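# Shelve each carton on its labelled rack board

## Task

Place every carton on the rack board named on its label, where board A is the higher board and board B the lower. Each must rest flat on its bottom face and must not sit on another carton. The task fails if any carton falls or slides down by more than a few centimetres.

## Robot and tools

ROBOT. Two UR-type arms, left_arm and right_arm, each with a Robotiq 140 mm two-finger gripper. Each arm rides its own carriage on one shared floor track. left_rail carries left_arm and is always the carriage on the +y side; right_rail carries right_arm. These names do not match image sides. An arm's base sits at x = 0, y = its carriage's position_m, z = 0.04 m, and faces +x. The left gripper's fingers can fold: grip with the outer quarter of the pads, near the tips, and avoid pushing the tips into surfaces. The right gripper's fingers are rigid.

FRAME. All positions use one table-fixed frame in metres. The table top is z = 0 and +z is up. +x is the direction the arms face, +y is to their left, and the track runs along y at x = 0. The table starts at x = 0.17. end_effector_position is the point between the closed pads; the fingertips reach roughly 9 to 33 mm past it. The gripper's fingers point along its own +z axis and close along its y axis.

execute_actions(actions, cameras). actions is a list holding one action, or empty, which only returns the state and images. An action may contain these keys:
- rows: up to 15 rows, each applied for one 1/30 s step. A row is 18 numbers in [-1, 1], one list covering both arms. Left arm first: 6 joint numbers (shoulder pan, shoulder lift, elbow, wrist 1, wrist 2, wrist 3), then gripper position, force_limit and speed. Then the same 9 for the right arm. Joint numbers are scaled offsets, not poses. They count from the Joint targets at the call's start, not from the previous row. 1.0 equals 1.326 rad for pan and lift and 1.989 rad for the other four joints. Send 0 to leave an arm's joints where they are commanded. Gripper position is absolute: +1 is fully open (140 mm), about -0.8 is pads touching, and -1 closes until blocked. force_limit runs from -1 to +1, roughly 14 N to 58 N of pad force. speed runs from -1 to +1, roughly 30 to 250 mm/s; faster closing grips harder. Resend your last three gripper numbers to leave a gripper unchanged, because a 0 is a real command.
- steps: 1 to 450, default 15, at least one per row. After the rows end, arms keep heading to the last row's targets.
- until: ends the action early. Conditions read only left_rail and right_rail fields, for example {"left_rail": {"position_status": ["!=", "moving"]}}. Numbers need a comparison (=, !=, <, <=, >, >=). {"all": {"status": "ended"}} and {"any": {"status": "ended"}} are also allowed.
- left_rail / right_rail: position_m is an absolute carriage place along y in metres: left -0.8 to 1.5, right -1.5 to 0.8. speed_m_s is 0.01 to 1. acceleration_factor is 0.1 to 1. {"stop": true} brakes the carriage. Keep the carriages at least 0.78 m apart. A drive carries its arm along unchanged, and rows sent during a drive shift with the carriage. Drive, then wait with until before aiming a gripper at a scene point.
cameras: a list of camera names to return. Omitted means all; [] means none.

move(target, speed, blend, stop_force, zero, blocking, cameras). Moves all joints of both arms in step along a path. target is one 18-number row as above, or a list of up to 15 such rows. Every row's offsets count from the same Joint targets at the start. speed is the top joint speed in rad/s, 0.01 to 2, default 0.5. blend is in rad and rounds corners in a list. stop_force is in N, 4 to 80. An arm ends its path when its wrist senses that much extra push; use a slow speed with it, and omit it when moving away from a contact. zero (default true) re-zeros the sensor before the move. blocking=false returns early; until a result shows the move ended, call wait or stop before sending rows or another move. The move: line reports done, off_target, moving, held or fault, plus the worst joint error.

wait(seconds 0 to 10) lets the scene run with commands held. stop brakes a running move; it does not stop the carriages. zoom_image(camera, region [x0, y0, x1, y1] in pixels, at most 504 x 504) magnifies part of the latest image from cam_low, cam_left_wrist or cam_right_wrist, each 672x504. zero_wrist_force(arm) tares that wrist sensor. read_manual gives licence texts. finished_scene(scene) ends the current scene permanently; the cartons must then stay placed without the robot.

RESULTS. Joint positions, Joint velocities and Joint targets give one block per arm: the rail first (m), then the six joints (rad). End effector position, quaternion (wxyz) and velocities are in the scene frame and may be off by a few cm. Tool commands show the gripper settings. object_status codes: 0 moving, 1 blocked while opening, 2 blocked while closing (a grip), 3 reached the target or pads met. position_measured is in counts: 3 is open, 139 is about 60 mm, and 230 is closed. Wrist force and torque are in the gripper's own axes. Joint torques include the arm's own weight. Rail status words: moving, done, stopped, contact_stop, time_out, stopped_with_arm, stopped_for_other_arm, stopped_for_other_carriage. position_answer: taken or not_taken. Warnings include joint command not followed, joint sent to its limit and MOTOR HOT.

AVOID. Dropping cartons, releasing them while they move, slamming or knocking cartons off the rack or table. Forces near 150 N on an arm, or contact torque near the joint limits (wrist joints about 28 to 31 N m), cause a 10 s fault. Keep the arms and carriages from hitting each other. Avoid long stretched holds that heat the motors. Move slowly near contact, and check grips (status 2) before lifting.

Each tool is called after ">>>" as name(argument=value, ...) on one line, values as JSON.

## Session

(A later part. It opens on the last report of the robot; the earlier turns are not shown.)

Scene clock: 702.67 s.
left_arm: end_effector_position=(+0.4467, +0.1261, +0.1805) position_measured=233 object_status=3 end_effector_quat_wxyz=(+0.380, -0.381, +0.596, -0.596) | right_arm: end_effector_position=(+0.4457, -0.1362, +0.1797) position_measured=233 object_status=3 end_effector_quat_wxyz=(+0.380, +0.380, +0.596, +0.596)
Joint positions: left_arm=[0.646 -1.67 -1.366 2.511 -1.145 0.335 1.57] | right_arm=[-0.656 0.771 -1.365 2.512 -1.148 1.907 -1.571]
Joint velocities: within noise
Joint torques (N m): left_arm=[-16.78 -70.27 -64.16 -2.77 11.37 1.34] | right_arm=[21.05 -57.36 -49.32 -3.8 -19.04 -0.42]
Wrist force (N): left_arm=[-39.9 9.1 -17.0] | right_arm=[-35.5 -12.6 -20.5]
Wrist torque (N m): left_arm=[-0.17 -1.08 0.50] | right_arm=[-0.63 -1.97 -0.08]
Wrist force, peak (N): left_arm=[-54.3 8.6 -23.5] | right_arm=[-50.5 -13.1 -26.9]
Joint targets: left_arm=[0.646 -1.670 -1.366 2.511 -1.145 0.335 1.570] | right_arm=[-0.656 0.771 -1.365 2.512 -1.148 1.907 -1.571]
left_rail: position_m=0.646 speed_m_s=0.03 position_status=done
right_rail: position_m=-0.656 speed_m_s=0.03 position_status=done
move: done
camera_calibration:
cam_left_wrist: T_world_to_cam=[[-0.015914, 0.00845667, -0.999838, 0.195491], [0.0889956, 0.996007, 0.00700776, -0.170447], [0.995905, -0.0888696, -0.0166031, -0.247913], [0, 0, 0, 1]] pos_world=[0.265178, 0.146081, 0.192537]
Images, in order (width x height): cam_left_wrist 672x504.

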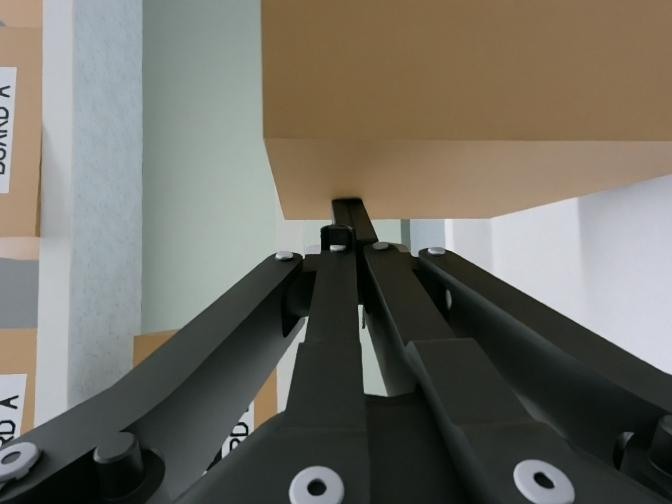

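>>> move(target=[[0,-0.1468,-0.0248,0.1227,0,0,-1,0,0,0,-0.1468,-0.0248,0.1227,0,0,-1,0,0],[0,-0.2238,-0.0484,0.1976,0,0,-1,0,0,0,-0.2238,-0.0484,0.1976,0,0,-1,0,0],[0,-0.2910,-0.0796,0.2736,0,0,-1,0,0,0,-0.2910,-0.0796,0.2736,0,0,-1,0,0]], speed=0.22, blend=0.02, cameras=["cam_left_wrist"])

>>> move(target=[[0.0715,0.0207,-0.0108,-0.0030,0.0477,0,-1,0,0,-0.0486,0.0207,-0.0108,-0.0030,-0.0324,0,-1,0,0],[0.1305,0.0407,-0.0217,-0.0054,0.0870,0,-1,0,0,-0.0860,0.0407,-0.0217,-0.0054,-0.0574,0,-1,0,0],[0.2052,0.0702,-0.0386,-0.0082,0.1368,0,-1,0,0,-0.1303,0.0702,-0.0386,-0.0082,-0.0870,0,-1,0,0],[0.2743,0.1019,-0.0580,-0.0100,0.1829,0,-1,0,0,-0.1690,0.1019,-0.0580,-0.0100,-0.1128,0,-1,0,0],[0.3385,0.1354,-0.0796,-0.0107,0.2257,0,-1,0,0,-0.2030,0.1354,-0.0796,-0.0107,-0.1354,0,-1,0,0],[0.3969,0.1700,-0.1033,-0.0101,0.2646,0,-1,0,0,-0.2325,0.1700,-0.1033,-0.0101,-0.1551,0,-1,0,0],[0.4750,0.2233,-0.1425,-0.0064,0.3167,0,-1,0,0,-0.2702,0.2233,-0.1425,-0.0064,-0.1802,0,-1,0,0],[0.5429,0.2775,-0.1857,0.0007,0.3619,0,-1,0,0,-0.3014,0.2775,-0.1857,0.0007,-0.2010,0,-1,0,0]], speed=0.19, blend=0.02, cameras=["cam_left_wrist"])

>>> move(target=[0,0.0365,0.0183,-0.0426,0,0,-1,0,0,0,0.0365,0.0183,-0.0426,0,0,-1,0,0], speed=0.06, stop_force=20, cameras=["cam_left_wrist","cam_right_wrist"])

Scene clock: 723.27 s.
left_arm: end_effector_position=(+0.4467, +0.1258, +0.3807) position_measured=233 object_status=3 end_effector_quat_wxyz=(+0.380, -0.381, +0.596, -0.596) | right_arm: end_effector_position=(+0.4463, -0.1357, +0.3796) position_measured=233 object_status=3 end_effector_quat_wxyz=(+0.380, +0.380, +0.596, +0.596)
Joint positions: left_arm=[0.646 -1.67 -1.752 2.352 -0.601 0.335 1.57] | right_arm=[-0.656 0.771 -1.751 2.354 -0.604 1.907 -1.571]
Joint velocities: within noise
Joint torques (N m): left_arm=[-36.33 -43.07 -78.53 -2.64 22.96 0.97] | right_arm=[20.24 -37.34 -64.21 -4.5 -21.85 -0.52]
Wrist force (N): left_arm=[-44.8 8.7 -19.4] | right_arm=[-40.5 -12.4 -22.6]
Wrist torque (N m): left_arm=[-0.09 -1.31 0.49] | right_arm=[-0.67 -2.16 -0.09]
Wrist force, peak (N): left_arm=[-66.8 8.4 -29.3] | right_arm=[-63.5 -13.1 -31.9]
Joint targets: left_arm=[0.646 -1.670 -1.752 2.352 -0.601 0.335 1.570] | right_arm=[-0.656 0.771 -1.751 2.354 -0.604 1.907 -1.571]
left_rail: position_m=0.646 speed_m_s=0.03 position_status=done
right_rail: position_m=-0.656 speed_m_s=0.03 position_status=done
move: done
camera_calibration:
cam_left_wrist: T_world_to_cam=[[-0.015911, 0.00848311, -0.999837, 0.395707], [0.0890478, 0.996003, 0.0070335, -0.171585], [0.9959, -0.0889214, -0.0166028, -0.24457], [0, 0, 0, 1]] pos_world=[0.265143, 0.145795, 0.392789]
Images, in order (width x height): cam_left_wrist 672x504.

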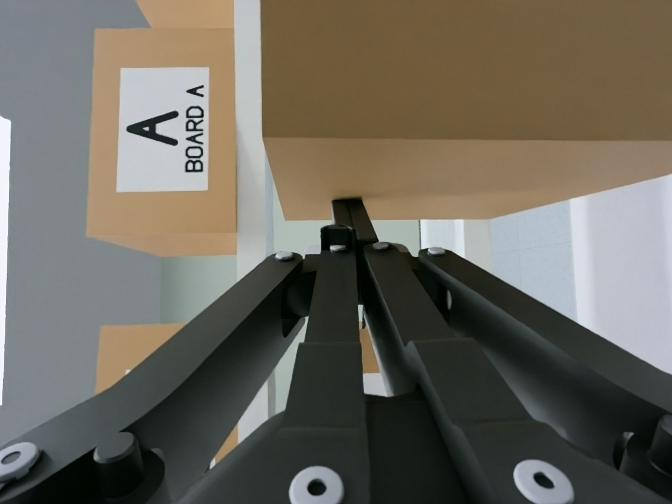

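Scene clock: 727.53 s.
left_arm: end_effector_position=(+0.7913, +0.1274, +0.3810) position_measured=233 object_status=3 end_effector_quat_wxyz=(+0.380, -0.381, +0.596, -0.596) | right_arm: end_effector_position=(+0.7911, -0.1372, +0.3794) position_measured=233 object_status=3 end_effector_quat_wxyz=(+0.380, +0.380, +0.596, +0.596)
Joint positions: left_arm=[0.646 -0.95 -1.385 1.983 -0.599 1.055 1.57] | right_arm=[-0.656 0.372 -1.383 1.985 -0.602 1.507 -1.571]
Joint velocities: within noise
Joint torques (N m): left_arm=[-11.55 -41.55 -69.91 -3.22 14.16 0.93] | right_arm=[7.14 -53.51 -52.75 -1.81 -14.18 -0.6]
Wrist force (N): left_arm=[-24.6 9.8 -10.7] | right_arm=[-19.7 -11.9 -14.3]
Wrist torque (N m): left_arm=[-0.18 -0.61 0.48] | right_arm=[-0.57 -1.86 -0.06]
Wrist force, peak (N): left_arm=[-47.7 9.3 -20.5] | right_arm=[-43.5 -13.1 -23.9]
Joint targets: left_arm=[0.646 -0.950 -1.384 1.983 -0.599 1.055 1.570] | right_arm=[-0.656 0.372 -1.383 1.985 -0.602 1.507 -1.571]
left_rail: position_m=0.646 speed_m_s=0.03 position_status=done
right_rail: position_m=-0.656 speed_m_s=0.03 position_status=done
move: done
camera_calibration:
cam_left_wrist: T_world_to_cam=[[-0.015579, 0.0085509, -0.999842, 0.401181], [0.089001, 0.996006, 0.00713133, -0.203857], [0.99591, -0.0888759, -0.0162778, -0.587787], [0, 0, 0, 1]] pos_world=[0.609776, 0.147372, 0.393003]
Images, in order (width x height): cam_left_wrist 672x504.

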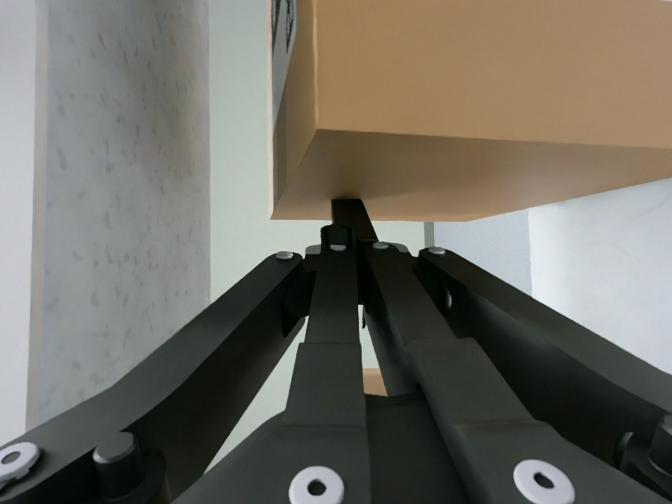

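Scene clock: 729.63 s.
left_arm: end_effector_position=(+0.7918, +0.1270, +0.3601) position_measured=233 object_status=3 end_effector_quat_wxyz=(+0.380, -0.381, +0.595, -0.596) | right_arm: end_effector_position=(+0.7917, -0.1371, +0.3585) position_measured=233 object_status=3 end_effector_quat_wxyz=(+0.381, +0.380, +0.596, +0.596)
Joint positions: left_arm=[0.646 -0.95 -1.362 2 -0.639 1.055 1.57] | right_arm=[-0.656 0.372 -1.36 2.002 -0.642 1.507 -1.571]
Joint velocities: within noise
Joint torques (N m): left_arm=[-26.09 -77.55 -60.91 -1.56 14.89 0.85] | right_arm=[15.99 -67.03 -42 0.77 -14.6 -0.5]
Wrist force (N): left_arm=[-29.2 -1.1 -8.3] | right_arm=[-24.4 1.6 -12.4]
Wrist torque (N m): left_arm=[0.02 -0.91 0.32] | right_arm=[-0.84 -2.04 0.16]
Wrist force, peak (N): left_arm=[-32.7 -19.3 -20.1] | right_arm=[-25.2 12.6 -27.8]
Joint targets: left_arm=[0.646 -0.950 -1.362 2.000 -0.639 1.055 1.570] | right_arm=[-0.656 0.372 -1.360 2.002 -0.642 1.507 -1.571]
left_rail: position_m=0.646 speed_m_s=0.03 position_status=done
right_rail: position_m=-0.656 speed_m_s=0.03 position_status=done
move: contact (left_arm, right_arm); left_arm: the wrist 1 is farthest, 0.045 rad from its target; right_arm: the wrist 1 is farthest, 0.045 rad from its target
camera_calibration:
cam_left_wrist: T_world_to_cam=[[-0.0153883, 0.00828129, -0.999847, 0.380193], [0.0888889, 0.996018, 0.00688152, -0.203233], [0.995923, -0.0887695, -0.0160631, -0.588737], [0, 0, 0, 1]] pos_world=[0.610253, 0.147014, 0.372076]
cam_right_wrist: T_world_to_cam=[[-0.00308017, -0.0256816, 0.999665, -0.352473], [0.119724, -0.992489, -0.0251284, -0.220065], [0.992802, 0.119607, 0.00613174, -0.595679], [0, 0, 0, 1]] pos_world=[0.616653, -0.156217, 0.350478]
Images, in order (width x height): cam_left_wrist 672x504, cam_right_wrist 672x504.

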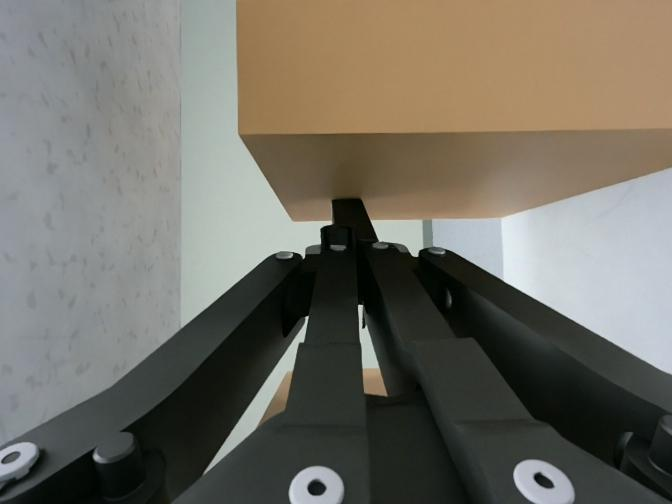

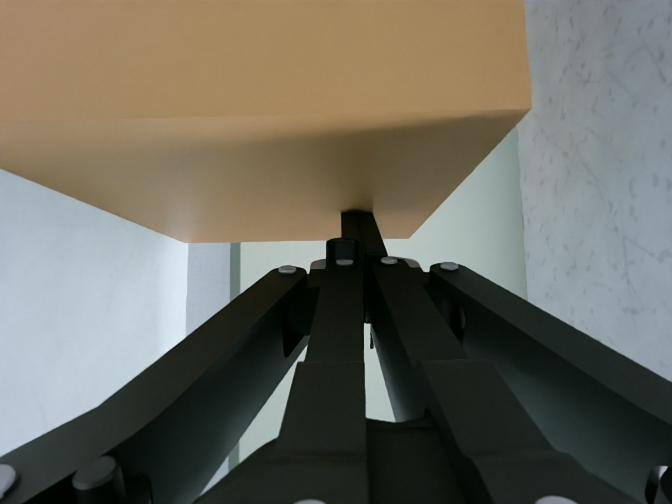

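>>> move(target=[0,0.0095,0.0054,-0.0117,0,0,-1,0,0,0,0.0095,0.0054,-0.0117,0,0,-1,0,0], speed=0.06, stop_force=25, cameras=["cam_left_wrist","cam_right_wrist"])

Scene clock: 736.43 s.
left_arm: end_effector_position=(+0.7918, +0.1271, +0.3563) position_measured=233 object_status=3 end_effector_quat_wxyz=(+0.380, -0.381, +0.595, -0.597) | right_arm: end_effector_position=(+0.7914, -0.1372, +0.3501) position_measured=233 object_status=3 end_effector_quat_wxyz=(+0.381, +0.380, +0.596, +0.596)
Joint positions: left_arm=[0.646 -0.95 -1.358 2.003 -0.647 1.055 1.57] | right_arm=[-0.656 0.372 -1.352 2.009 -0.658 1.507 -1.571]
Joint velocities: within noise
Joint torques (N m): left_arm=[-39.75 -64.55 -51.78 1.56 14.78 1.14] | right_arm=[26.96 -55.19 -35.29 2.78 -14.72 -0.53]
Wrist force (N): left_arm=[-38.8 -15.1 -10.9] | right_arm=[-35.1 11.3 -15.0]
Wrist torque (N m): left_arm=[0.44 -1.21 0.15] | right_arm=[-1.22 -2.34 0.25]
Wrist force, peak (N): left_arm=[-41.5 -25.9 -27.4] | right_arm=[-35.3 28.2 -30.7]
Joint targets: left_arm=[0.646 -0.950 -1.358 2.003 -0.647 1.055 1.570] | right_arm=[-0.656 0.372 -1.352 2.009 -0.658 1.507 -1.571]
left_rail: position_m=0.646 speed_m_s=0.03 position_status=done
right_rail: position_m=-0.656 speed_m_s=0.03 position_status=done
move: contact (left_arm, right_arm); left_arm: the wrist 1 is farthest, 0.015 rad from its target
camera_calibration:
cam_left_wrist: T_world_to_cam=[[-0.0148911, 0.00758692, -0.99986, 0.376098], [0.0889077, 0.99602, 0.00623367, -0.203023], [0.995929, -0.0888025, -0.0155064, -0.588944], [0, 0, 0, 1]] pos_world=[0.610197, 0.147062, 0.368179]
cam_right_wrist: T_world_to_cam=[[-0.00339343, -0.0258039, 0.999661, -0.343816], [0.119731, -0.992486, -0.0252122, -0.220335], [0.992801, 0.119605, 0.00645747, -0.595423], [0, 0, 0, 1]] pos_world=[0.61635, -0.156335, 0.341989]
Images, in order (width x height): cam_left_wrist 672x504, cam_right_wrist 672x504.

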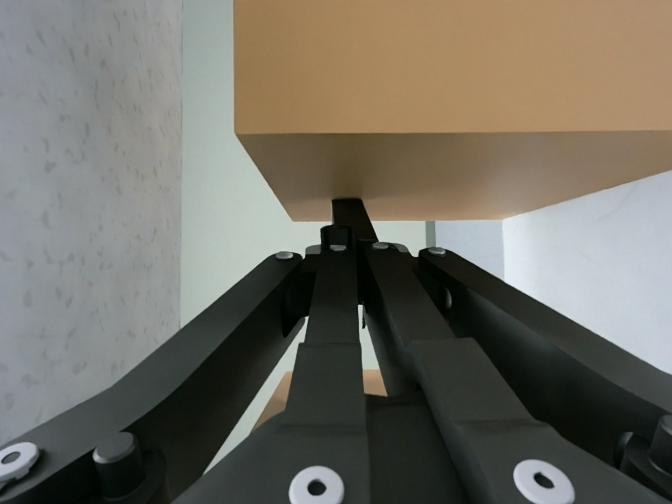

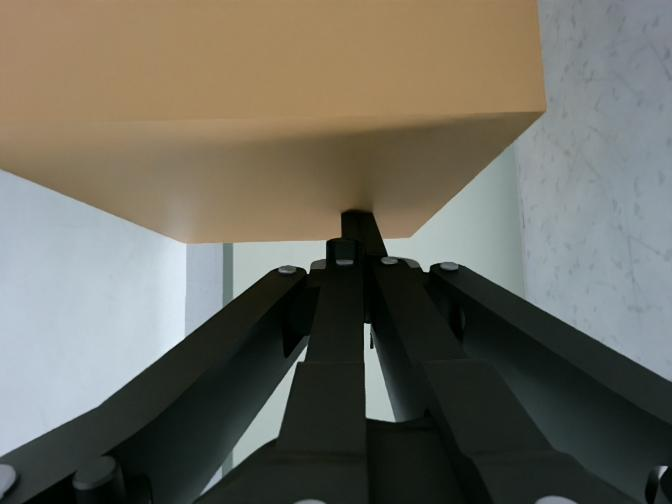

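>>> execute_actions(actions=[{"left_rail":{"position_m":0.662,"speed_m_s":0.06,"acceleration_factor":0.4},"right_rail":{"position_m":-0.674,"speed_m_s":0.06,"acceleration_factor":0.4},"steps":60,"until":{"all":{"status":"ended"}}}], cameras=["cam_right_wrist","cam_left_wrist"])

Scene clock: 741.40 s.
left_arm: end_effector_position=(+0.7917, +0.1432, +0.3563) position_measured=233 object_status=3 end_effector_quat_wxyz=(+0.380, -0.381, +0.595, -0.597) | right_arm: end_effector_position=(+0.7913, -0.1553, +0.3500) position_measured=233 object_status=3 end_effector_quat_wxyz=(+0.381, +0.380, +0.596, +0.596)
Joint positions: left_arm=[0.662 -0.95 -1.358 2.003 -0.647 1.055 1.57] | right_arm=[-0.674 0.372 -1.352 2.009 -0.658 1.507 -1.571]
Joint velocities: within noise
Joint torques (N m): left_arm=[14.62 -57.87 -45.09 -5.31 -2.1 0.9] | right_arm=[-13.78 -66.39 -41.03 -6.81 2.95 -0.47]
Wrist force (N): left_arm=[-0.6 1.5 0.3] | right_arm=[3.2 -2.4 -3.2]
Wrist torque (N m): left_arm=[-0.03 0.16 0.37] | right_arm=[-0.35 -0.91 0.06]
Wrist force, peak (N): left_arm=[-39.3 -16.3 -10.4] | right_arm=[-35.5 11.6 -15.2]
Joint targets: left_arm=[0.662 -0.950 -1.358 2.003 -0.647 1.055 1.570] | right_arm=[-0.674 0.372 -1.352 2.009 -0.658 1.507 -1.571]
Tool commands: left_gripper/position=-1.0 left_gripper/force_limit=+0.0 left_gripper/speed=+0.0 right_gripper/position=-1.0 right_gripper/force_limit=+0.0 right_gripper/speed=+0.0
left_rail: position_m=0.662 speed_m_s=0.06 position_status=done
right_rail: position_m=-0.674 speed_m_s=0.06 position_status=done
camera_calibration:
cam_left_wrist: T_world_to_cam=[[-0.0149227, 0.00763372, -0.99986, 0.375964], [0.0890194, 0.99601, 0.00627574, -0.219213], [0.995918, -0.0889132, -0.0155427, -0.587407], [0, 0, 0, 1]] pos_world=[0.610134, 0.16324, 0.368157]
cam_right_wrist: T_world_to_cam=[[-0.00328986, -0.0257649, 0.999663, -0.344291], [0.119843, -0.992473, -0.0251852, -0.238355], [0.992787, 0.11972, 0.00635285, -0.593122], [0, 0, 0, 1]] pos_world=[0.616277, -0.174423, 0.34194]
Images, in order (width x height): cam_left_wrist 672x504, cam_right_wrist 672x504.

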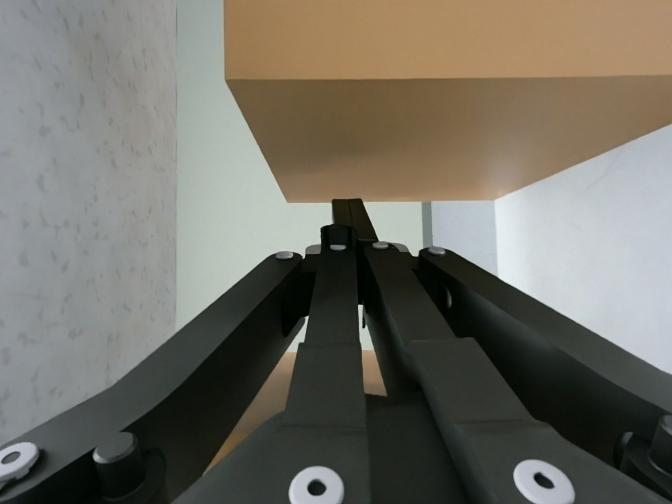

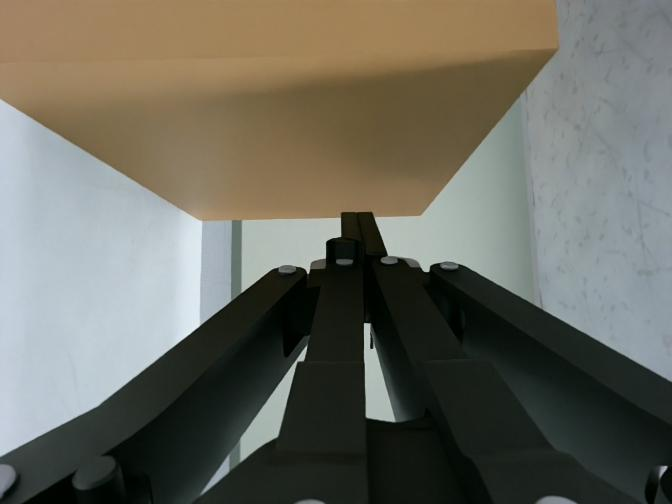

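>>> move(target=[[-0.1454,-0.1000,0.0845,-0.0170,-0.0969,0,-1,0,0,0.0684,-0.1046,0.0815,-0.0115,0.0456,0,-1,0,0],[-0.5430,-0.2971,0.1755,0.0236,-0.3620,0,-1,0,0,0.3009,-0.3017,0.1725,0.0292,0.2006,0,-1,0,0]], speed=0.8, blend=0.05, cameras=[])

>>> execute_actions(actions=[{"left_rail":{"position_m":0.225,"speed_m_s":0.5,"acceleration_factor":0.5},"right_rail":{"position_m":-1.22,"speed_m_s":0.5,"acceleration_factor":0.5},"steps":150,"until":{"all":{"status":"ended"}}}], cameras=["cam_right_wrist","cam_left_wrist"])

Scene clock: 749.73 s.
left_arm: end_effector_position=(+0.4467, +0.1422, +0.3804) position_measured=233 object_status=3 end_effector_quat_wxyz=(+0.381, -0.381, +0.596, -0.596) | right_arm: end_effector_position=(+0.4469, -0.1538, +0.3807) position_measured=233 object_status=3 end_effector_quat_wxyz=(+0.380, +0.380, +0.596, +0.596)
Joint positions: left_arm=[0.662 -1.669 -1.752 2.352 -0.6 0.335 1.57] | right_arm=[-0.674 0.771 -1.752 2.352 -0.6 1.906 -1.571]
Joint velocities: within noise
Joint torques (N m): left_arm=[-12.77 -44.36 -30.21 1.58 -2.23 0.96] | right_arm=[12.86 -36.84 -27.65 0.53 3.55 -0.53]
Wrist force (N): left_arm=[-0.6 1.8 -0.1] | right_arm=[2.6 -2.3 -2.4]
Wrist torque (N m): left_arm=[0.06 0.18 0.37] | right_arm=[-0.30 -0.77 0.04]
Wrist force, peak (N): left_arm=[-3.5 1.4 3.3] | right_arm=[3.4 -2.0 -5.3]
Joint targets: left_arm=[0.662 -1.670 -1.752 2.352 -0.600 0.335 1.570] | right_arm=[-0.674 0.771 -1.752 2.352 -0.600 1.906 -1.571]
left_rail: position_m=0.662 speed_m_s=0.06 position_status=done
right_rail: position_m=-0.674 speed_m_s=0.06 position_status=done
move: done
No camera images: "cameras" was empty.

Scene clock: 752.53 s.
left_arm: end_effector_position=(+0.4467, -0.2948, +0.3805) position_measured=233 object_status=3 end_effector_quat_wxyz=(+0.381, -0.381, +0.596, -0.596) | right_arm: end_effector_position=(+0.4468, -0.6997, +0.3807) position_measured=233 object_status=3 end_effector_quat_wxyz=(+0.380, +0.380, +0.596, +0.596) end_effector_velocity=(+0.000, -0.001, -0.001) end_effector_angular_velocity=(-0.002, +0.001, -0.002)
Joint positions: left_arm=[0.225 -1.67 -1.752 2.352 -0.6 0.335 1.57] | right_arm=[-1.22 0.771 -1.752 2.352 -0.6 1.906 -1.571]
Joint velocities: left_arm=[within noise] | right_arm=[-0.001 0 0.001 0 0.001 0.002 -0.001]
Joint torques (N m): left_arm=[-1.87 -30.64 -50.74 -1.39 -2.01 0.67] | right_arm=[7.6 -24.63 -32.54 -0.08 2.28 -0.56]
Wrist force (N): left_arm=[-0.3 1.5 0.0] | right_arm=[2.3 -2.7 -2.0]
Wrist torque (N m): left_arm=[-0.03 0.11 0.36] | right_arm=[-0.37 -0.72 0.04]
Wrist force, peak (N): left_arm=[-2.0 1.6 -0.4] | right_arm=[3.4 -2.6 -2.2]
Joint targets: left_arm=[0.225 -1.670 -1.752 2.352 -0.600 0.335 1.570] | right_arm=[-1.220 0.771 -1.752 2.352 -0.600 1.906 -1.571]
Tool commands: left_gripper/position=-1.0 left_gripper/force_limit=+0.0 left_gripper/speed=+0.0 right_gripper/position=-1.0 right_gripper/force_limit=+0.0 right_gripper/speed=+0.0
left_rail: position_m=0.225 speed_m_s=0.50 position_status=done
right_rail: position_m=-1.220 speed_m_s=0.50 position_status=done
camera_calibration:
cam_left_wrist: T_world_to_cam=[[-0.0158271, 0.00933955, -0.999831, 0.399206], [0.0889306, 0.996007, 0.00789607, 0.247084], [0.995912, -0.0887906, -0.0165945, -0.281913], [0, 0, 0, 1]] pos_world=[0.265106, -0.274856, 0.39251]
cam_right_wrist: T_world_to_cam=[[-0.00238605, -0.0254259, 0.999674, -0.390287], [0.119704, -0.992496, -0.0249577, -0.736663], [0.992807, 0.119605, 0.00541173, -0.18588], [0, 0, 0, 1]] pos_world=[0.271793, -0.718826, 0.37278]
Images, in order (width x height): cam_left_wrist 672x504, cam_right_wrist 672x504.

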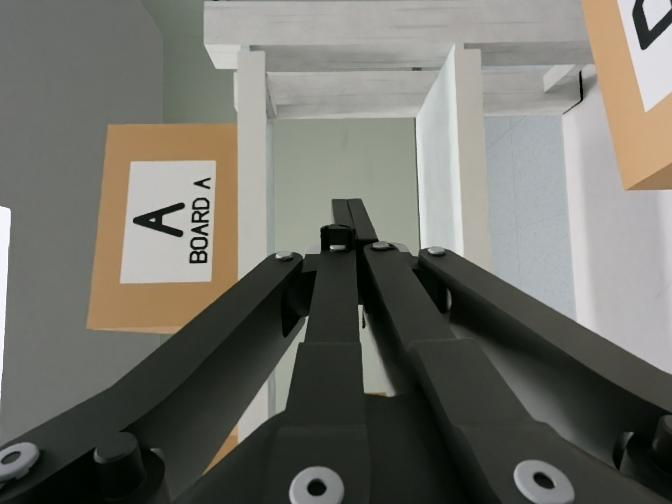

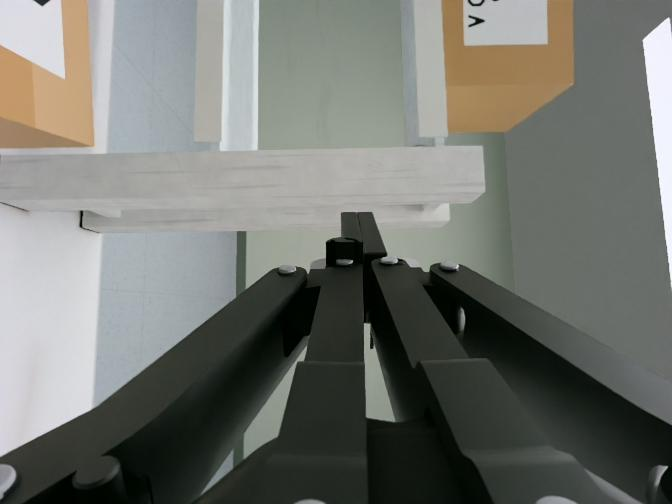

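>>> execute_actions(actions=[{"left_rail":{"position_m":0.275,"speed_m_s":0.4},"right_rail":{"position_m":-1.25,"speed_m_s":0.4},"steps":100,"until":{"all":{"status":"ended"}}}], cameras=[])

>>> move(target=[[0,0.0664,0.0311,-0.0759,0,0,-1,0,0,0,0.0664,0.0311,-0.0759,0,0,-1,0,0],[0,0.1435,0.0546,-0.1508,0,0,-1,0,0,0,0.1435,0.0546,-0.1508,0,0,-1,0,0],[0,0.2900,0.0795,-0.2734,0,0,-1,0,0,0,0.2900,0.0795,-0.2734,0,0,-1,0,0],[0,0.4151,0.0875,-0.3647,0,0,-1,0,0,0,0.4151,0.0875,-0.3647,0,0,-1,0,0],[0.1938,0.4408,0.0440,-0.3379,0.1292,0,-1,0,0,-0.0448,0.4235,0.0735,-0.3559,-0.0299,0,-1,0,0]], speed=0.3, blend=0.03, stop_force=40, cameras=["cam_right_wrist","cam_left_wrist"])

Scene clock: 788.63 s.
left_arm: end_effector_position=(+0.4467, -0.2449, +0.3805) position_measured=233 object_status=3 end_effector_quat_wxyz=(+0.381, -0.381, +0.596, -0.596) end_effector_velocity=(+0.000, +0.000, -0.001) end_effector_angular_velocity=(+0.003, -0.001, -0.001) | right_arm: end_effector_position=(+0.4468, -0.7297, +0.3807) position_measured=233 object_status=3 end_effector_quat_wxyz=(+0.380, +0.380, +0.596, +0.596)
Joint positions: left_arm=[0.275 -1.67 -1.752 2.352 -0.6 0.335 1.57] | right_arm=[-1.25 0.771 -1.752 2.352 -0.6 1.906 -1.571]
Joint velocities: left_arm=[0.001 -0.001 0.002 0 0 0 0.001] | right_arm=[within noise]
Joint torques (N m): left_arm=[9.45 -7.38 -43.14 -1.67 -1.18 0.75] | right_arm=[3 -13.93 -40.22 -0.88 0.19 -0.47]
Wrist force (N): left_arm=[-0.4 1.3 -0.2] | right_arm=[2.5 -2.4 -2.3]
Wrist torque (N m): left_arm=[-0.08 0.14 0.37] | right_arm=[-0.31 -0.76 0.04]
Wrist force, peak (N): left_arm=[-1.4 1.6 -0.2] | right_arm=[3.5 -2.5 -2.3]
Joint targets: left_arm=[0.275 -1.670 -1.752 2.352 -0.600 0.335 1.570] | right_arm=[-1.250 0.771 -1.752 2.352 -0.600 1.906 -1.571]
Tool commands: left_gripper/position=-1.0 left_gripper/force_limit=+0.0 left_gripper/speed=+0.0 right_gripper/position=-1.0 right_gripper/force_limit=+0.0 right_gripper/speed=+0.0
left_rail: position_m=0.275 speed_m_s=0.40 position_status=done
right_rail: position_m=-1.250 speed_m_s=0.40 position_status=done
No camera images: "cameras" was empty.

Scene clock: 793.03 s.
left_arm: end_effector_position=(+0.5453, -0.2441, +0.1180) position_measured=233 object_status=3 end_effector_quat_wxyz=(+0.380, -0.381, +0.596, -0.596) | right_arm: end_effector_position=(+0.4801, -0.7290, +0.1178) position_measured=233 object_status=3 end_effector_quat_wxyz=(+0.380, +0.380, +0.596, +0.596)
Joint positions: left_arm=[0.275 -1.413 -1.167 2.44 -1.272 0.592 1.57] | right_arm=[-1.25 0.711 -1.19 2.498 -1.308 1.847 -1.571]
Joint velocities: within noise
Joint torques (N m): left_arm=[12.7 -30.55 -26.66 1.03 2.59 1] | right_arm=[-14.69 -37.03 -19.74 0.44 -2.94 -0.54]
Wrist force (N): left_arm=[-0.8 1.6 0.0] | right_arm=[2.5 -2.7 -2.8]
Wrist torque (N m): left_arm=[0.00 0.23 0.37] | right_arm=[-0.40 -0.76 -0.01]
Wrist force, peak (N): left_arm=[-3.0 2.1 -0.5] | right_arm=[2.7 -3.7 -3.0]
Joint targets: left_arm=[0.275 -1.413 -1.167 2.440 -1.272 0.592 1.570] | right_arm=[-1.250 0.711 -1.190 2.498 -1.308 1.847 -1.571]
left_rail: position_m=0.275 speed_m_s=0.40 position_status=done
right_rail: position_m=-1.250 speed_m_s=0.40 position_status=done
move: done
camera_calibration:
cam_left_wrist: T_world_to_cam=[[-0.0159167, 0.00926761, -0.99983, 0.137879], [0.0889164, 0.996008, 0.0078167, 0.189876], [0.995912, -0.0887769, -0.0166772, -0.37998], [0, 0, 0, 1]] pos_world=[0.363739, -0.224129, 0.130034]
cam_right_wrist: T_world_to_cam=[[-0.00248027, -0.0255061, 0.999672, -0.12821], [0.119775, -0.992486, -0.0250255, -0.776318], [0.992798, 0.119673, 0.0055166, -0.213932], [0, 0, 0, 1]] pos_world=[0.305057, -0.748153, 0.109921]
Images, in order (width x height): cam_left_wrist 672x504, cam_right_wrist 672x504.

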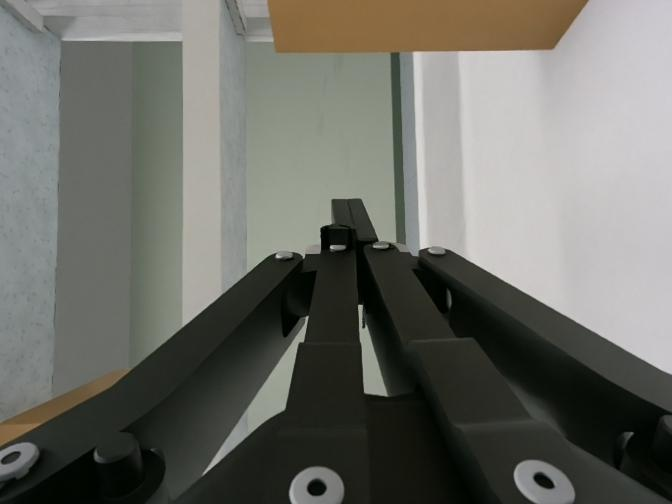

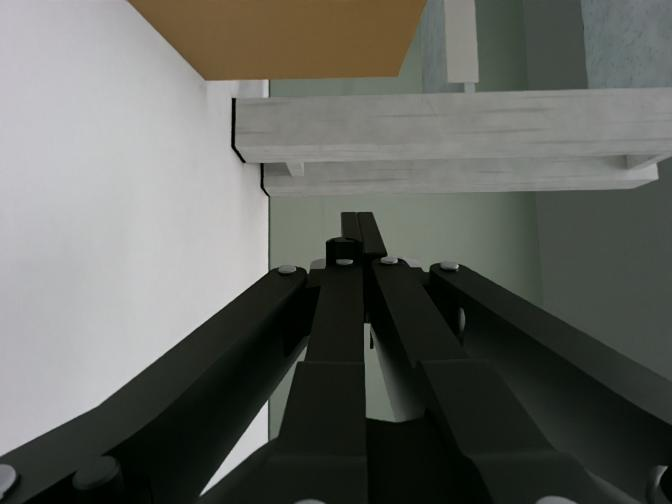

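>>> move(target=[-0.0761,-0.0107,0.0185,-0.0113,-0.0507,0,-1,0,0,0.0256,-0.0044,0.0080,-0.0050,0.0171,0,-1,0,0], speed=0.2, cameras=[])

>>> execute_actions(actions=[{"left_rail":{"position_m":0.190,"speed_m_s":0.06,"acceleration_factor":0.4},"right_rail":{"position_m":-1.147,"speed_m_s":0.07,"acceleration_factor":0.4},"steps":120,"until":{"all":{"status":"ended"}}}], cameras=["cam_right_wrist","cam_left_wrist"])

Scene clock: 809.80 s.
left_arm: end_effector_position=(+0.5051, -0.2456, +0.1176) position_measured=233 object_status=3 end_effector_quat_wxyz=(+0.381, -0.381, +0.596, -0.596) | right_arm: end_effector_position=(+0.4607, -0.7294, +0.1176) position_measured=233 object_status=3 end_effector_quat_wxyz=(+0.380, +0.380, +0.596, +0.596)
Joint positions: left_arm=[0.275 -1.513 -1.181 2.477 -1.295 0.491 1.57] | right_arm=[-1.25 0.745 -1.196 2.514 -1.318 1.881 -1.571]
Joint velocities: within noise
Joint torques (N m): left_arm=[-13.98 -71.48 -4.72 -4.12 -2.32 0.83] | right_arm=[10.95 -60.45 -4.52 -7.36 3.59 -0.22]
Wrist force (N): left_arm=[-0.9 1.6 -0.1] | right_arm=[2.5 -2.7 -2.4]
Wrist torque (N m): left_arm=[0.01 0.25 0.37] | right_arm=[-0.39 -0.75 -0.01]
Wrist force, peak (N): left_arm=[-2.0 1.3 1.2] | right_arm=[2.8 -2.9 -2.9]
Joint targets: left_arm=[0.275 -1.514 -1.181 2.477 -1.295 0.491 1.570] | right_arm=[-1.250 0.745 -1.196 2.514 -1.318 1.881 -1.571]
left_rail: position_m=0.275 speed_m_s=0.40 position_status=done
right_rail: position_m=-1.250 speed_m_s=0.40 position_status=done
move: done
No camera images: "cameras" was empty.

Scene clock: 811.77 s.
left_arm: end_effector_position=(+0.5050, -0.3306, +0.1176) position_measured=233 object_status=3 end_effector_quat_wxyz=(+0.381, -0.381, +0.596, -0.596) | right_arm: end_effector_position=(+0.4606, -0.6265, +0.1176) position_measured=233 object_status=3 end_effector_quat_wxyz=(+0.380, +0.380, +0.596, +0.596)
Joint positions: left_arm=[0.19 -1.514 -1.182 2.477 -1.295 0.491 1.57] | right_arm=[-1.147 0.745 -1.196 2.514 -1.318 1.881 -1.571]
Joint velocities: within noise
Joint torques (N m): left_arm=[-15.14 -69.24 -14.45 -3.62 -2.21 0.7] | right_arm=[9.29 -58.44 -13.16 -6.56 2.54 -0.54]
Wrist force (N): left_arm=[-0.9 1.8 0.2] | right_arm=[1.3 -2.1 -4.0]
Wrist torque (N m): left_arm=[0.08 0.25 0.37] | right_arm=[-0.36 -0.78 0.00]
Wrist force, peak (N): left_arm=[-1.5 1.7 -0.1] | right_arm=[2.5 -2.4 -4.1]
Joint targets: left_arm=[0.190 -1.514 -1.181 2.477 -1.295 0.491 1.570] | right_arm=[-1.147 0.745 -1.196 2.514 -1.318 1.881 -1.571]
Tool commands: left_gripper/position=-1.0 left_gripper/force_limit=+0.0 left_gripper/speed=+0.0 right_gripper/position=-1.0 right_gripper/force_limit=+0.0 right_gripper/speed=+0.0
left_rail: position_m=0.190 speed_m_s=0.06 position_status=done
right_rail: position_m=-1.147 speed_m_s=0.07 position_status=done
camera_calibration:
cam_left_wrist: T_world_to_cam=[[-0.0158918, 0.00941356, -0.999829, 0.137761], [0.0889844, 0.996001, 0.00796315, 0.279561], [0.995906, -0.0888427, -0.016666, -0.347606], [0, 0, 0, 1]] pos_world=[0.323495, -0.310622, 0.129718]
cam_right_wrist: T_world_to_cam=[[-0.00237369, -0.0254132, 0.999674, -0.125437], [0.11969, -0.992498, -0.0249466, -0.672256], [0.992808, 0.119592, 0.0053976, -0.206927], [0, 0, 0, 1]] pos_world=[0.285604, -0.645653, 0.109743]
Images, in order (width x height): cam_left_wrist 672x504, cam_right_wrist 672x504.

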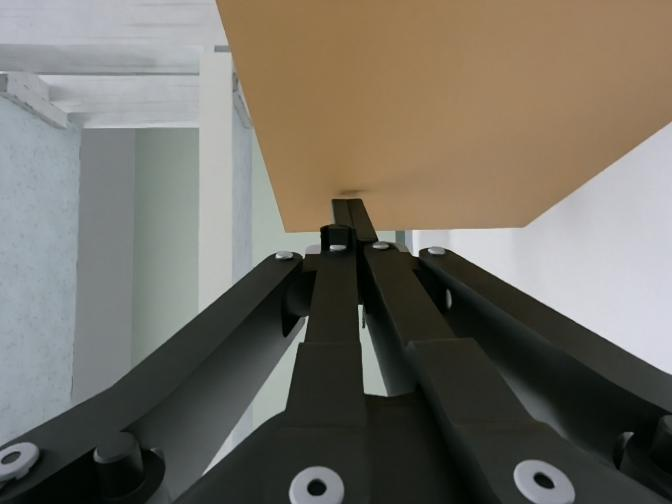

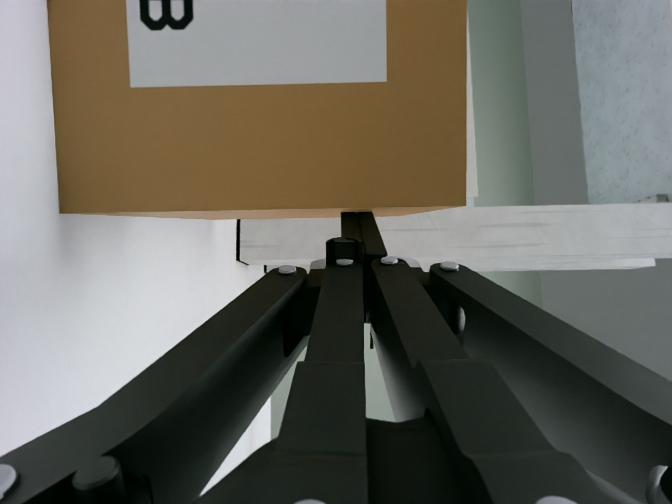

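>>> execute_actions(actions=[{"left_rail":{"position_m":0.181,"speed_m_s":0.04},"right_rail":{"position_m":-1.138,"speed_m_s":0.04},"steps":60,"until":{"all":{"status":"ended"}}}], cameras=["cam_right_wrist","cam_left_wrist"])

Scene clock: 815.40 s.
left_arm: end_effector_position=(+0.5051, -0.3395, +0.1176) position_measured=233 object_status=3 end_effector_quat_wxyz=(+0.381, -0.381, +0.596, -0.596) | right_arm: end_effector_position=(+0.4606, -0.6175, +0.1176) position_measured=233 object_status=3 end_effector_quat_wxyz=(+0.380, +0.380, +0.596, +0.596)
Joint positions: left_arm=[0.181 -1.514 -1.182 2.477 -1.295 0.491 1.57] | right_arm=[-1.138 0.745 -1.196 2.514 -1.318 1.881 -1.571]
Joint velocities: within noise
Joint torques (N m): left_arm=[-9.34 -62.69 -30.09 -1.56 16.73 1.14] | right_arm=[5.73 -52.14 -25.43 -4.88 -5.36 -0.64]
Wrist force (N): left_arm=[-35.7 -7.7 -18.5] | right_arm=[-31.6 9.9 -36.0]
Wrist torque (N m): left_arm=[0.22 -0.91 0.24] | right_arm=[-0.76 -1.31 0.18]
Wrist force, peak (N): left_arm=[-35.7 -7.7 -18.5] | right_arm=[-31.6 9.9 -36.0]
Joint targets: left_arm=[0.181 -1.514 -1.181 2.477 -1.295 0.491 1.570] | right_arm=[-1.138 0.745 -1.196 2.514 -1.318 1.881 -1.571]
Tool commands: left_gripper/position=-1.0 left_gripper/force_limit=+0.0 left_gripper/speed=+0.0 right_gripper/position=-1.0 right_gripper/force_limit=+0.0 right_gripper/speed=+0.0
left_rail: position_m=0.181 speed_m_s=0.04 position_status=done
right_rail: position_m=-1.138 speed_m_s=0.04 position_status=done
camera_calibration:
cam_left_wrist: T_world_to_cam=[[-0.0158963, 0.00943226, -0.999829, 0.137847], [0.0886425, 0.996031, 0.00798711, 0.288563], [0.995937, -0.0885004, -0.0166693, -0.34834], [0, 0, 0, 1]] pos_world=[0.323537, -0.319546, 0.129712]
cam_right_wrist: T_world_to_cam=[[-0.00235509, -0.0253948, 0.999675, -0.125194], [0.119641, -0.992504, -0.0249308, -0.663322], [0.992814, 0.119543, 0.0053757, -0.208025], [0, 0, 0, 1]] pos_world=[0.285596, -0.636661, 0.109734]
Images, in order (width x height): cam_left_wrist 672x504, cam_right_wrist 672x504.

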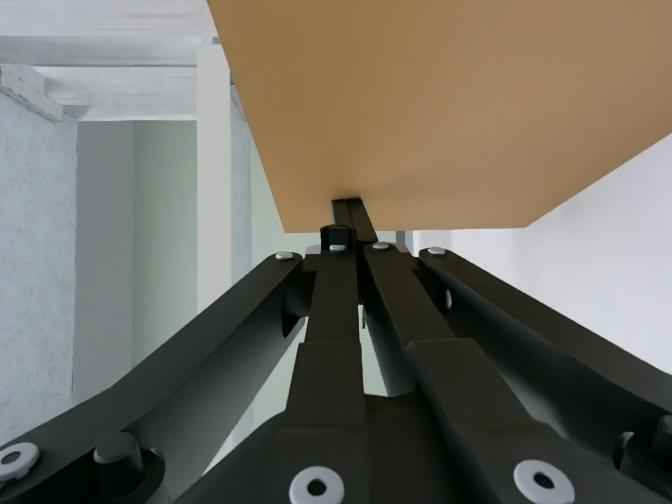

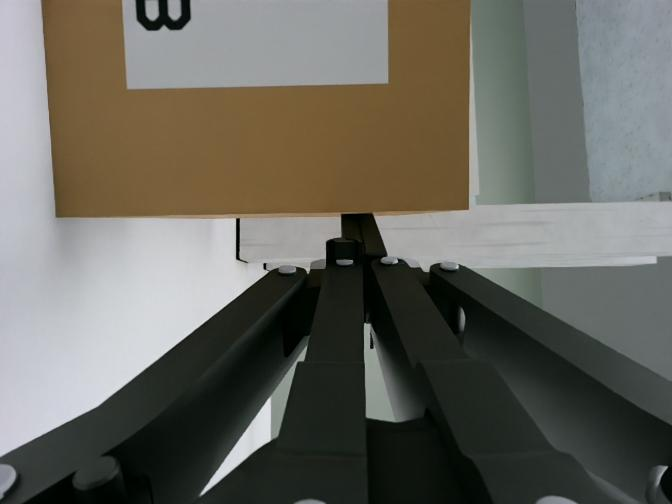

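>>> execute_actions(actions=[{"left_rail":{"position_m":0.192,"speed_m_s":0.06},"right_rail":{"position_m":-1.149,"speed_m_s":0.06},"steps":60,"until":{"all":{"status":"ended"}}}], cameras=[])

>>> move(target=[-0.0437,-0.0058,0.0096,-0.0057,-0.0292,0,-1,0,0,-0.0290,0.0053,-0.0093,0.0058,-0.0193,0,-1,0,0], speed=0.15, cameras=["cam_right_wrist","cam_left_wrist"])

Scene clock: 827.13 s.
left_arm: end_effector_position=(+0.5050, -0.3287, +0.1177) position_measured=233 object_status=3 end_effector_quat_wxyz=(+0.380, -0.381, +0.596, -0.596) end_effector_velocity=(+0.000, +0.002, -0.001) end_effector_angular_velocity=(+0.001, +0.000, +0.001) | right_arm: end_effector_position=(+0.4606, -0.6284, +0.1177) position_measured=233 object_status=3 end_effector_quat_wxyz=(+0.380, +0.380, +0.596, +0.596)
Joint positions: left_arm=[0.192 -1.514 -1.182 2.477 -1.295 0.491 1.57] | right_arm=[-1.149 0.745 -1.196 2.514 -1.318 1.881 -1.571]
Joint velocities: left_arm=[0.001 0.001 0 0.002 -0.001 0 0] | right_arm=[within noise]
Joint torques (N m): left_arm=[-9 -52.58 -4.05 -0.98 -1.17 1.32] | right_arm=[2.29 -48.55 -4.38 -3.57 2.79 -0.76]
Wrist force (N): left_arm=[-1.2 1.5 0.1] | right_arm=[3.8 -4.6 -2.2]
Wrist torque (N m): left_arm=[-0.02 0.31 0.37] | right_arm=[-0.81 -1.04 0.01]
Wrist force, peak (N): left_arm=[-37.4 -8.7 -19.7] | right_arm=[-32.6 10.5 -37.9]
Joint targets: left_arm=[0.192 -1.514 -1.181 2.477 -1.295 0.491 1.570] | right_arm=[-1.149 0.745 -1.196 2.514 -1.318 1.881 -1.571]
Tool commands: left_gripper/position=-1.0 left_gripper/force_limit=+0.0 left_gripper/speed=+0.0 right_gripper/position=-1.0 right_gripper/force_limit=+0.0 right_gripper/speed=+0.0
left_rail: position_m=0.192 speed_m_s=0.06 position_status=done
right_rail: position_m=-1.149 speed_m_s=0.06 position_status=done
No camera images: "cameras" was empty.

Scene clock: 828.03 s.
left_arm: end_effector_position=(+0.4830, -0.3287, +0.1177) position_measured=233 object_status=3 end_effector_quat_wxyz=(+0.381, -0.381, +0.596, -0.596) | right_arm: end_effector_position=(+0.4828, -0.6279, +0.1177) position_measured=233 object_status=3 end_effector_quat_wxyz=(+0.380, +0.380, +0.596, +0.596)
Joint positions: left_arm=[0.192 -1.571 -1.189 2.496 -1.306 0.433 1.57] | right_arm=[-1.149 0.707 -1.189 2.496 -1.307 1.843 -1.571]
Joint velocities: within noise
Joint torques (N m): left_arm=[-13.63 -71.07 -4.27 -4.41 -3.07 1.09] | right_arm=[-15.09 -36.41 -21.81 0.64 -3.03 -0.7]
Wrist force (N): left_arm=[-0.8 1.7 0.3] | right_arm=[3.4 -4.8 -2.7]
Wrist torque (N m): left_arm=[0.03 0.24 0.37] | right_arm=[-0.89 -0.95 -0.02]
Wrist force, peak (N): left_arm=[-1.4 1.4 0.6] | right_arm=[3.9 -5.1 -2.6]
Joint targets: left_arm=[0.192 -1.572 -1.189 2.496 -1.306 0.433 1.570] | right_arm=[-1.149 0.707 -1.189 2.496 -1.307 1.843 -1.571]
left_rail: position_m=0.192 speed_m_s=0.06 position_status=done
right_rail: position_m=-1.149 speed_m_s=0.06 position_status=done
move: done
camera_calibration:
cam_left_wrist: T_world_to_cam=[[-0.0158663, 0.0094681, -0.999829, 0.137432], [0.0888484, 0.996013, 0.00802203, 0.279657], [0.995919, -0.0887059, -0.0166443, -0.325407], [0, 0, 0, 1]] pos_world=[0.301413, -0.308708, 0.129749]
cam_right_wrist: T_world_to_cam=[[-0.00232585, -0.0253705, 0.999675, -0.12548], [0.119646, -0.992504, -0.0249101, -0.676242], [0.992814, 0.11955, 0.0053439, -0.228796], [0, 0, 0, 1]] pos_world=[0.30777, -0.647004, 0.109817]
Images, in order (width x height): cam_left_wrist 672x504, cam_right_wrist 672x504.

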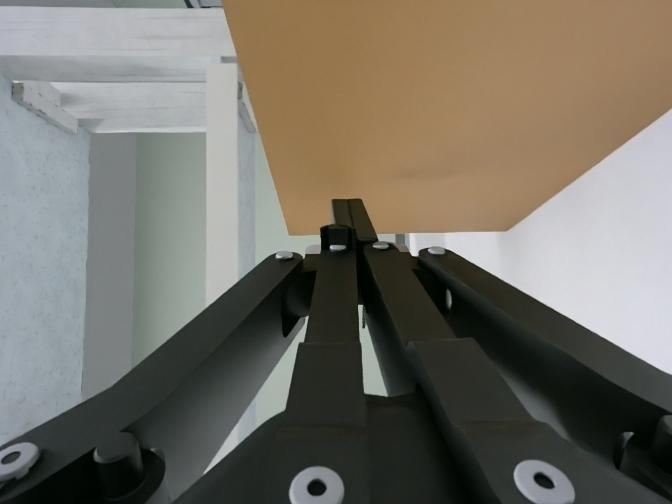

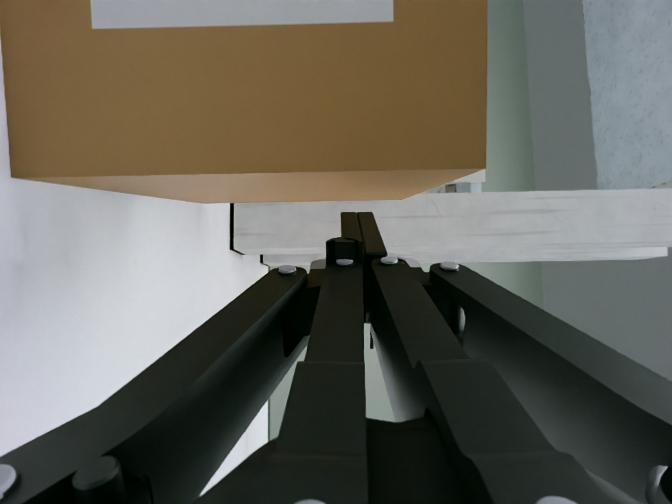

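>>> execute_actions(actions=[{"left_rail":{"position_m":0.188,"speed_m_s":0.04},"right_rail":{"position_m":-1.131,"speed_m_s":0.05},"steps":60,"until":{"all":{"status":"ended"}}}], cameras=[])

Scene clock: 837.13 s.
left_arm: end_effector_position=(+0.4829, -0.3326, +0.1177) position_measured=233 object_status=3 end_effector_quat_wxyz=(+0.381, -0.381, +0.596, -0.596) | right_arm: end_effector_position=(+0.4829, -0.6099, +0.1177) position_measured=233 object_status=3 end_effector_quat_wxyz=(+0.380, +0.380, +0.596, +0.596)
Joint positions: left_arm=[0.188 -1.572 -1.189 2.496 -1.306 0.433 1.57] | right_arm=[-1.131 0.707 -1.189 2.496 -1.307 1.843 -1.571]
Joint velocities: within noise
Joint torques (N m): left_arm=[-14.16 -65.14 -11.12 -3.13 -1.67 1.15] | right_arm=[-3.87 -37.98 -13.97 0.2 -2.67 -0.73]
Wrist force (N): left_arm=[-2.2 1.7 -2.4] | right_arm=[-5.1 -2.3 -7.3]
Wrist torque (N m): left_arm=[-0.02 0.22 0.37] | right_arm=[-0.86 -1.18 0.01]
Wrist force, peak (N): left_arm=[-2.3 2.3 -2.3] | right_arm=[-5.5 -3.2 -8.0]
Joint targets: left_arm=[0.188 -1.572 -1.189 2.496 -1.306 0.433 1.570] | right_arm=[-1.131 0.707 -1.189 2.496 -1.307 1.843 -1.571]
Tool commands: left_gripper/position=-1.0 left_gripper/force_limit=+0.0 left_gripper/speed=+0.0 right_gripper/position=-1.0 right_gripper/force_limit=+0.0 right_gripper/speed=+0.0
left_rail: position_m=0.188 speed_m_s=0.04 position_status=done
right_rail: position_m=-1.131 speed_m_s=0.05 position_status=done
No camera images: "cameras" was empty.

>>> execute_actions(actions=[{"left_rail":{"position_m":0.1847,"speed_m_s":0.03},"right_rail":{"position_m":-1.1277,"speed_m_s":0.03},"steps":60,"until":{"all":{"status":"ended"}}}], cameras=[])

Scene clock: 840.57 s.
left_arm: end_effector_position=(+0.4829, -0.3359, +0.1177) position_measured=233 object_status=3 end_effector_quat_wxyz=(+0.381, -0.381, +0.596, -0.596) end_effector_velocity=(+0.000, +0.000, +0.000) end_effector_angular_velocity=(-0.002, +0.000, +0.001) | right_arm: end_effector_position=(+0.4828, -0.6067, +0.1177) position_measured=233 object_status=3 end_effector_quat_wxyz=(+0.380, +0.380, +0.596, +0.596) end_effector_velocity=(+0.000, +0.001, +0.000) end_effector_angular_velocity=(-0.001, +0.000, +0.000)
Joint positions: left_arm=[0.185 -1.572 -1.189 2.496 -1.306 0.433 1.57] | right_arm=[-1.128 0.707 -1.189 2.496 -1.307 1.843 -1.571]
Joint velocities: left_arm=[-0.001 0.001 -0.001 0 -0.001 0 -0.001] | right_arm=[0.001 0.001 0 0 0.001 0 -0.001]
Joint torques (N m): left_arm=[-6.38 -47.21 -25.77 -2.24 5.08 1.01] | right_arm=[16.09 -38.85 -21.01 -0.61 -2.57 -0.79]
Wrist force (N): left_arm=[-25.2 -3.8 -18.1] | right_arm=[-22.9 5.6 -22.3]
Wrist torque (N m): left_arm=[0.08 -0.45 0.29] | right_arm=[-1.15 -1.46 0.12]
Wrist force, peak (N): left_arm=[-25.2 -3.8 -18.1] | right_arm=[-22.9 5.6 -22.3]
Joint targets: left_arm=[0.185 -1.572 -1.189 2.496 -1.306 0.433 1.570] | right_arm=[-1.128 0.707 -1.189 2.496 -1.307 1.843 -1.571]
Tool commands: left_gripper/position=-1.0 left_gripper/force_limit=+0.0 left_gripper/speed=+0.0 right_gripper/position=-1.0 right_gripper/force_limit=+0.0 right_gripper/speed=+0.0
left_rail: position_m=0.185 speed_m_s=0.03 position_status=done
right_rail: position_m=-1.128 speed_m_s=0.03 position_status=done
No camera images: "cameras" was empty.

>>> execute_actions(actions=[{"left_rail":{"position_m":0.1828},"right_rail":{"position_m":-1.1258},"steps":60,"until":{"all":{"status":"ended"}}}], cameras=[])

>>> move(target=[0,-0.1205,-0.0073,0.0876,0,0,-1,0,0,0,-0.1205,-0.0073,0.0876,0,0,-1,0,0], speed=0.12, cameras=["cam_left_wrist","cam_right_wrist"])

Scene clock: 846.53 s.
left_arm: end_effector_position=(+0.4829, -0.3377, +0.1176) position_measured=233 object_status=3 end_effector_quat_wxyz=(+0.381, -0.381, +0.596, -0.596) | right_arm: end_effector_position=(+0.4829, -0.6048, +0.1177) position_measured=233 object_status=3 end_effector_quat_wxyz=(+0.380, +0.380, +0.596, +0.596)
Joint positions: left_arm=[0.183 -1.571 -1.189 2.496 -1.306 0.433 1.57] | right_arm=[-1.126 0.707 -1.189 2.496 -1.307 1.843 -1.571]
Joint velocities: within noise
Joint torques (N m): left_arm=[-18.67 -29.95 -45.89 -1.32 13.7 1.17] | right_arm=[9.68 -43.51 -33.47 -0.92 -9.4 -1.08]
Wrist force (N): left_arm=[-48.1 -14.8 -33.0] | right_arm=[-46.9 12.6 -37.9]
Wrist torque (N m): left_arm=[0.46 -1.18 0.15] | right_arm=[-1.29 -1.95 0.20]
Wrist force, peak (N): left_arm=[-48.1 -14.8 -33.0] | right_arm=[-46.9 12.6 -37.9]
Joint targets: left_arm=[0.183 -1.572 -1.189 2.496 -1.306 0.433 1.570] | right_arm=[-1.126 0.707 -1.189 2.496 -1.307 1.843 -1.571]
Tool commands: left_gripper/position=-1.0 left_gripper/force_limit=+0.0 left_gripper/speed=+0.0 right_gripper/position=-1.0 right_gripper/force_limit=+0.0 right_gripper/speed=+0.0
left_rail: position_m=0.183 speed_m_s=0.03 position_status=done
right_rail: position_m=-1.126 speed_m_s=0.03 position_status=done
No camera images: "cameras" was empty.

Scene clock: 848.43 s.
left_arm: end_effector_position=(+0.4829, -0.3380, +0.1809) position_measured=233 object_status=3 end_effector_quat_wxyz=(+0.381, -0.381, +0.596, -0.596) | right_arm: end_effector_position=(+0.4829, -0.6046, +0.1810) position_measured=233 object_status=3 end_effector_quat_wxyz=(+0.380, +0.380, +0.596, +0.596)
Joint positions: left_arm=[0.183 -1.572 -1.349 2.481 -1.132 0.433 1.57] | right_arm=[-1.126 0.707 -1.349 2.481 -1.133 1.843 -1.571]
Joint velocities: within noise
Joint torques (N m): left_arm=[-41.35 -69.35 -71.22 -3.73 13.69 0.86] | right_arm=[35.82 -62.45 -51.47 -3.89 -23.56 -1.16]
Wrist force (N): left_arm=[-48.0 9.2 -20.5] | right_arm=[-44.3 -11.9 -23.1]
Wrist torque (N m): left_arm=[-0.31 -1.40 0.45] | right_arm=[-0.51 -2.03 -0.05]
Wrist force, peak (N): left_arm=[-62.9 9.9 -26.8] | right_arm=[-59.6 -12.9 -29.2]
Joint targets: left_arm=[0.183 -1.572 -1.349 2.481 -1.132 0.433 1.570] | right_arm=[-1.126 0.707 -1.349 2.481 -1.132 1.843 -1.571]
left_rail: position_m=0.183 speed_m_s=0.03 position_status=done
right_rail: position_m=-1.126 speed_m_s=0.03 position_status=done
move: done
camera_calibration:
cam_left_wrist: T_world_to_cam=[[-0.015866, 0.00939354, -0.99983, 0.200714], [0.0888704, 0.996011, 0.00794741, 0.28848], [0.995917, -0.0887292, -0.0166375, -0.325108], [0, 0, 0, 1]] pos_world=[0.301328, -0.318061, 0.192979]
cam_right_wrist: T_world_to_cam=[[-0.00238801, -0.0254209, 0.999674, -0.188132], [0.119538, -0.992516, -0.0249533, -0.651502], [0.992827, 0.119439, 0.0054089, -0.232163], [0, 0, 0, 1]] pos_world=[0.307928, -0.623679, 0.173069]
Images, in order (width x height): cam_left_wrist 672x504, cam_right_wrist 672x504.

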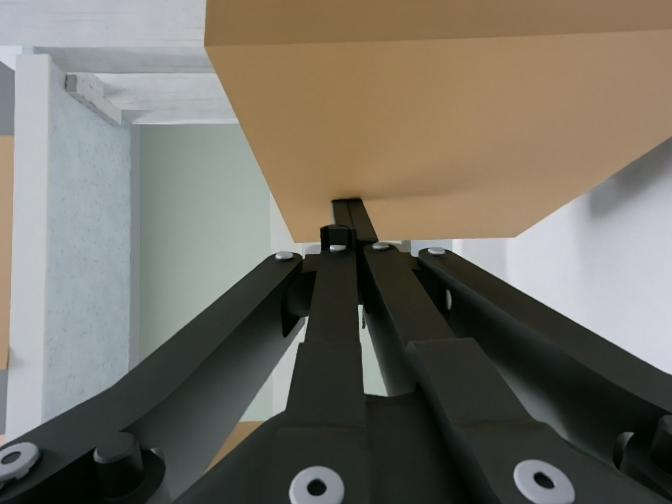

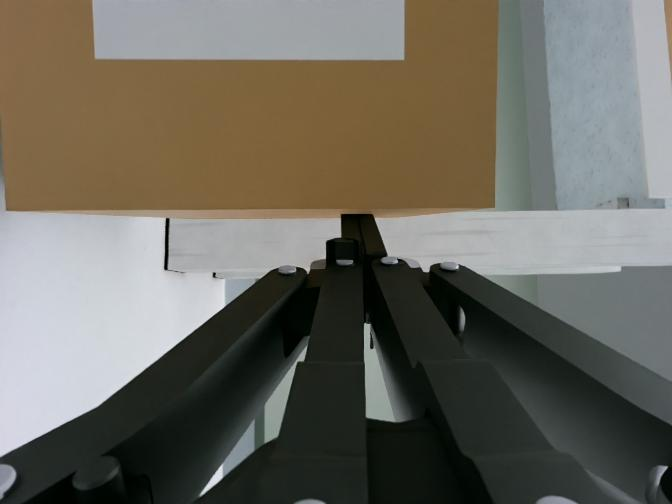

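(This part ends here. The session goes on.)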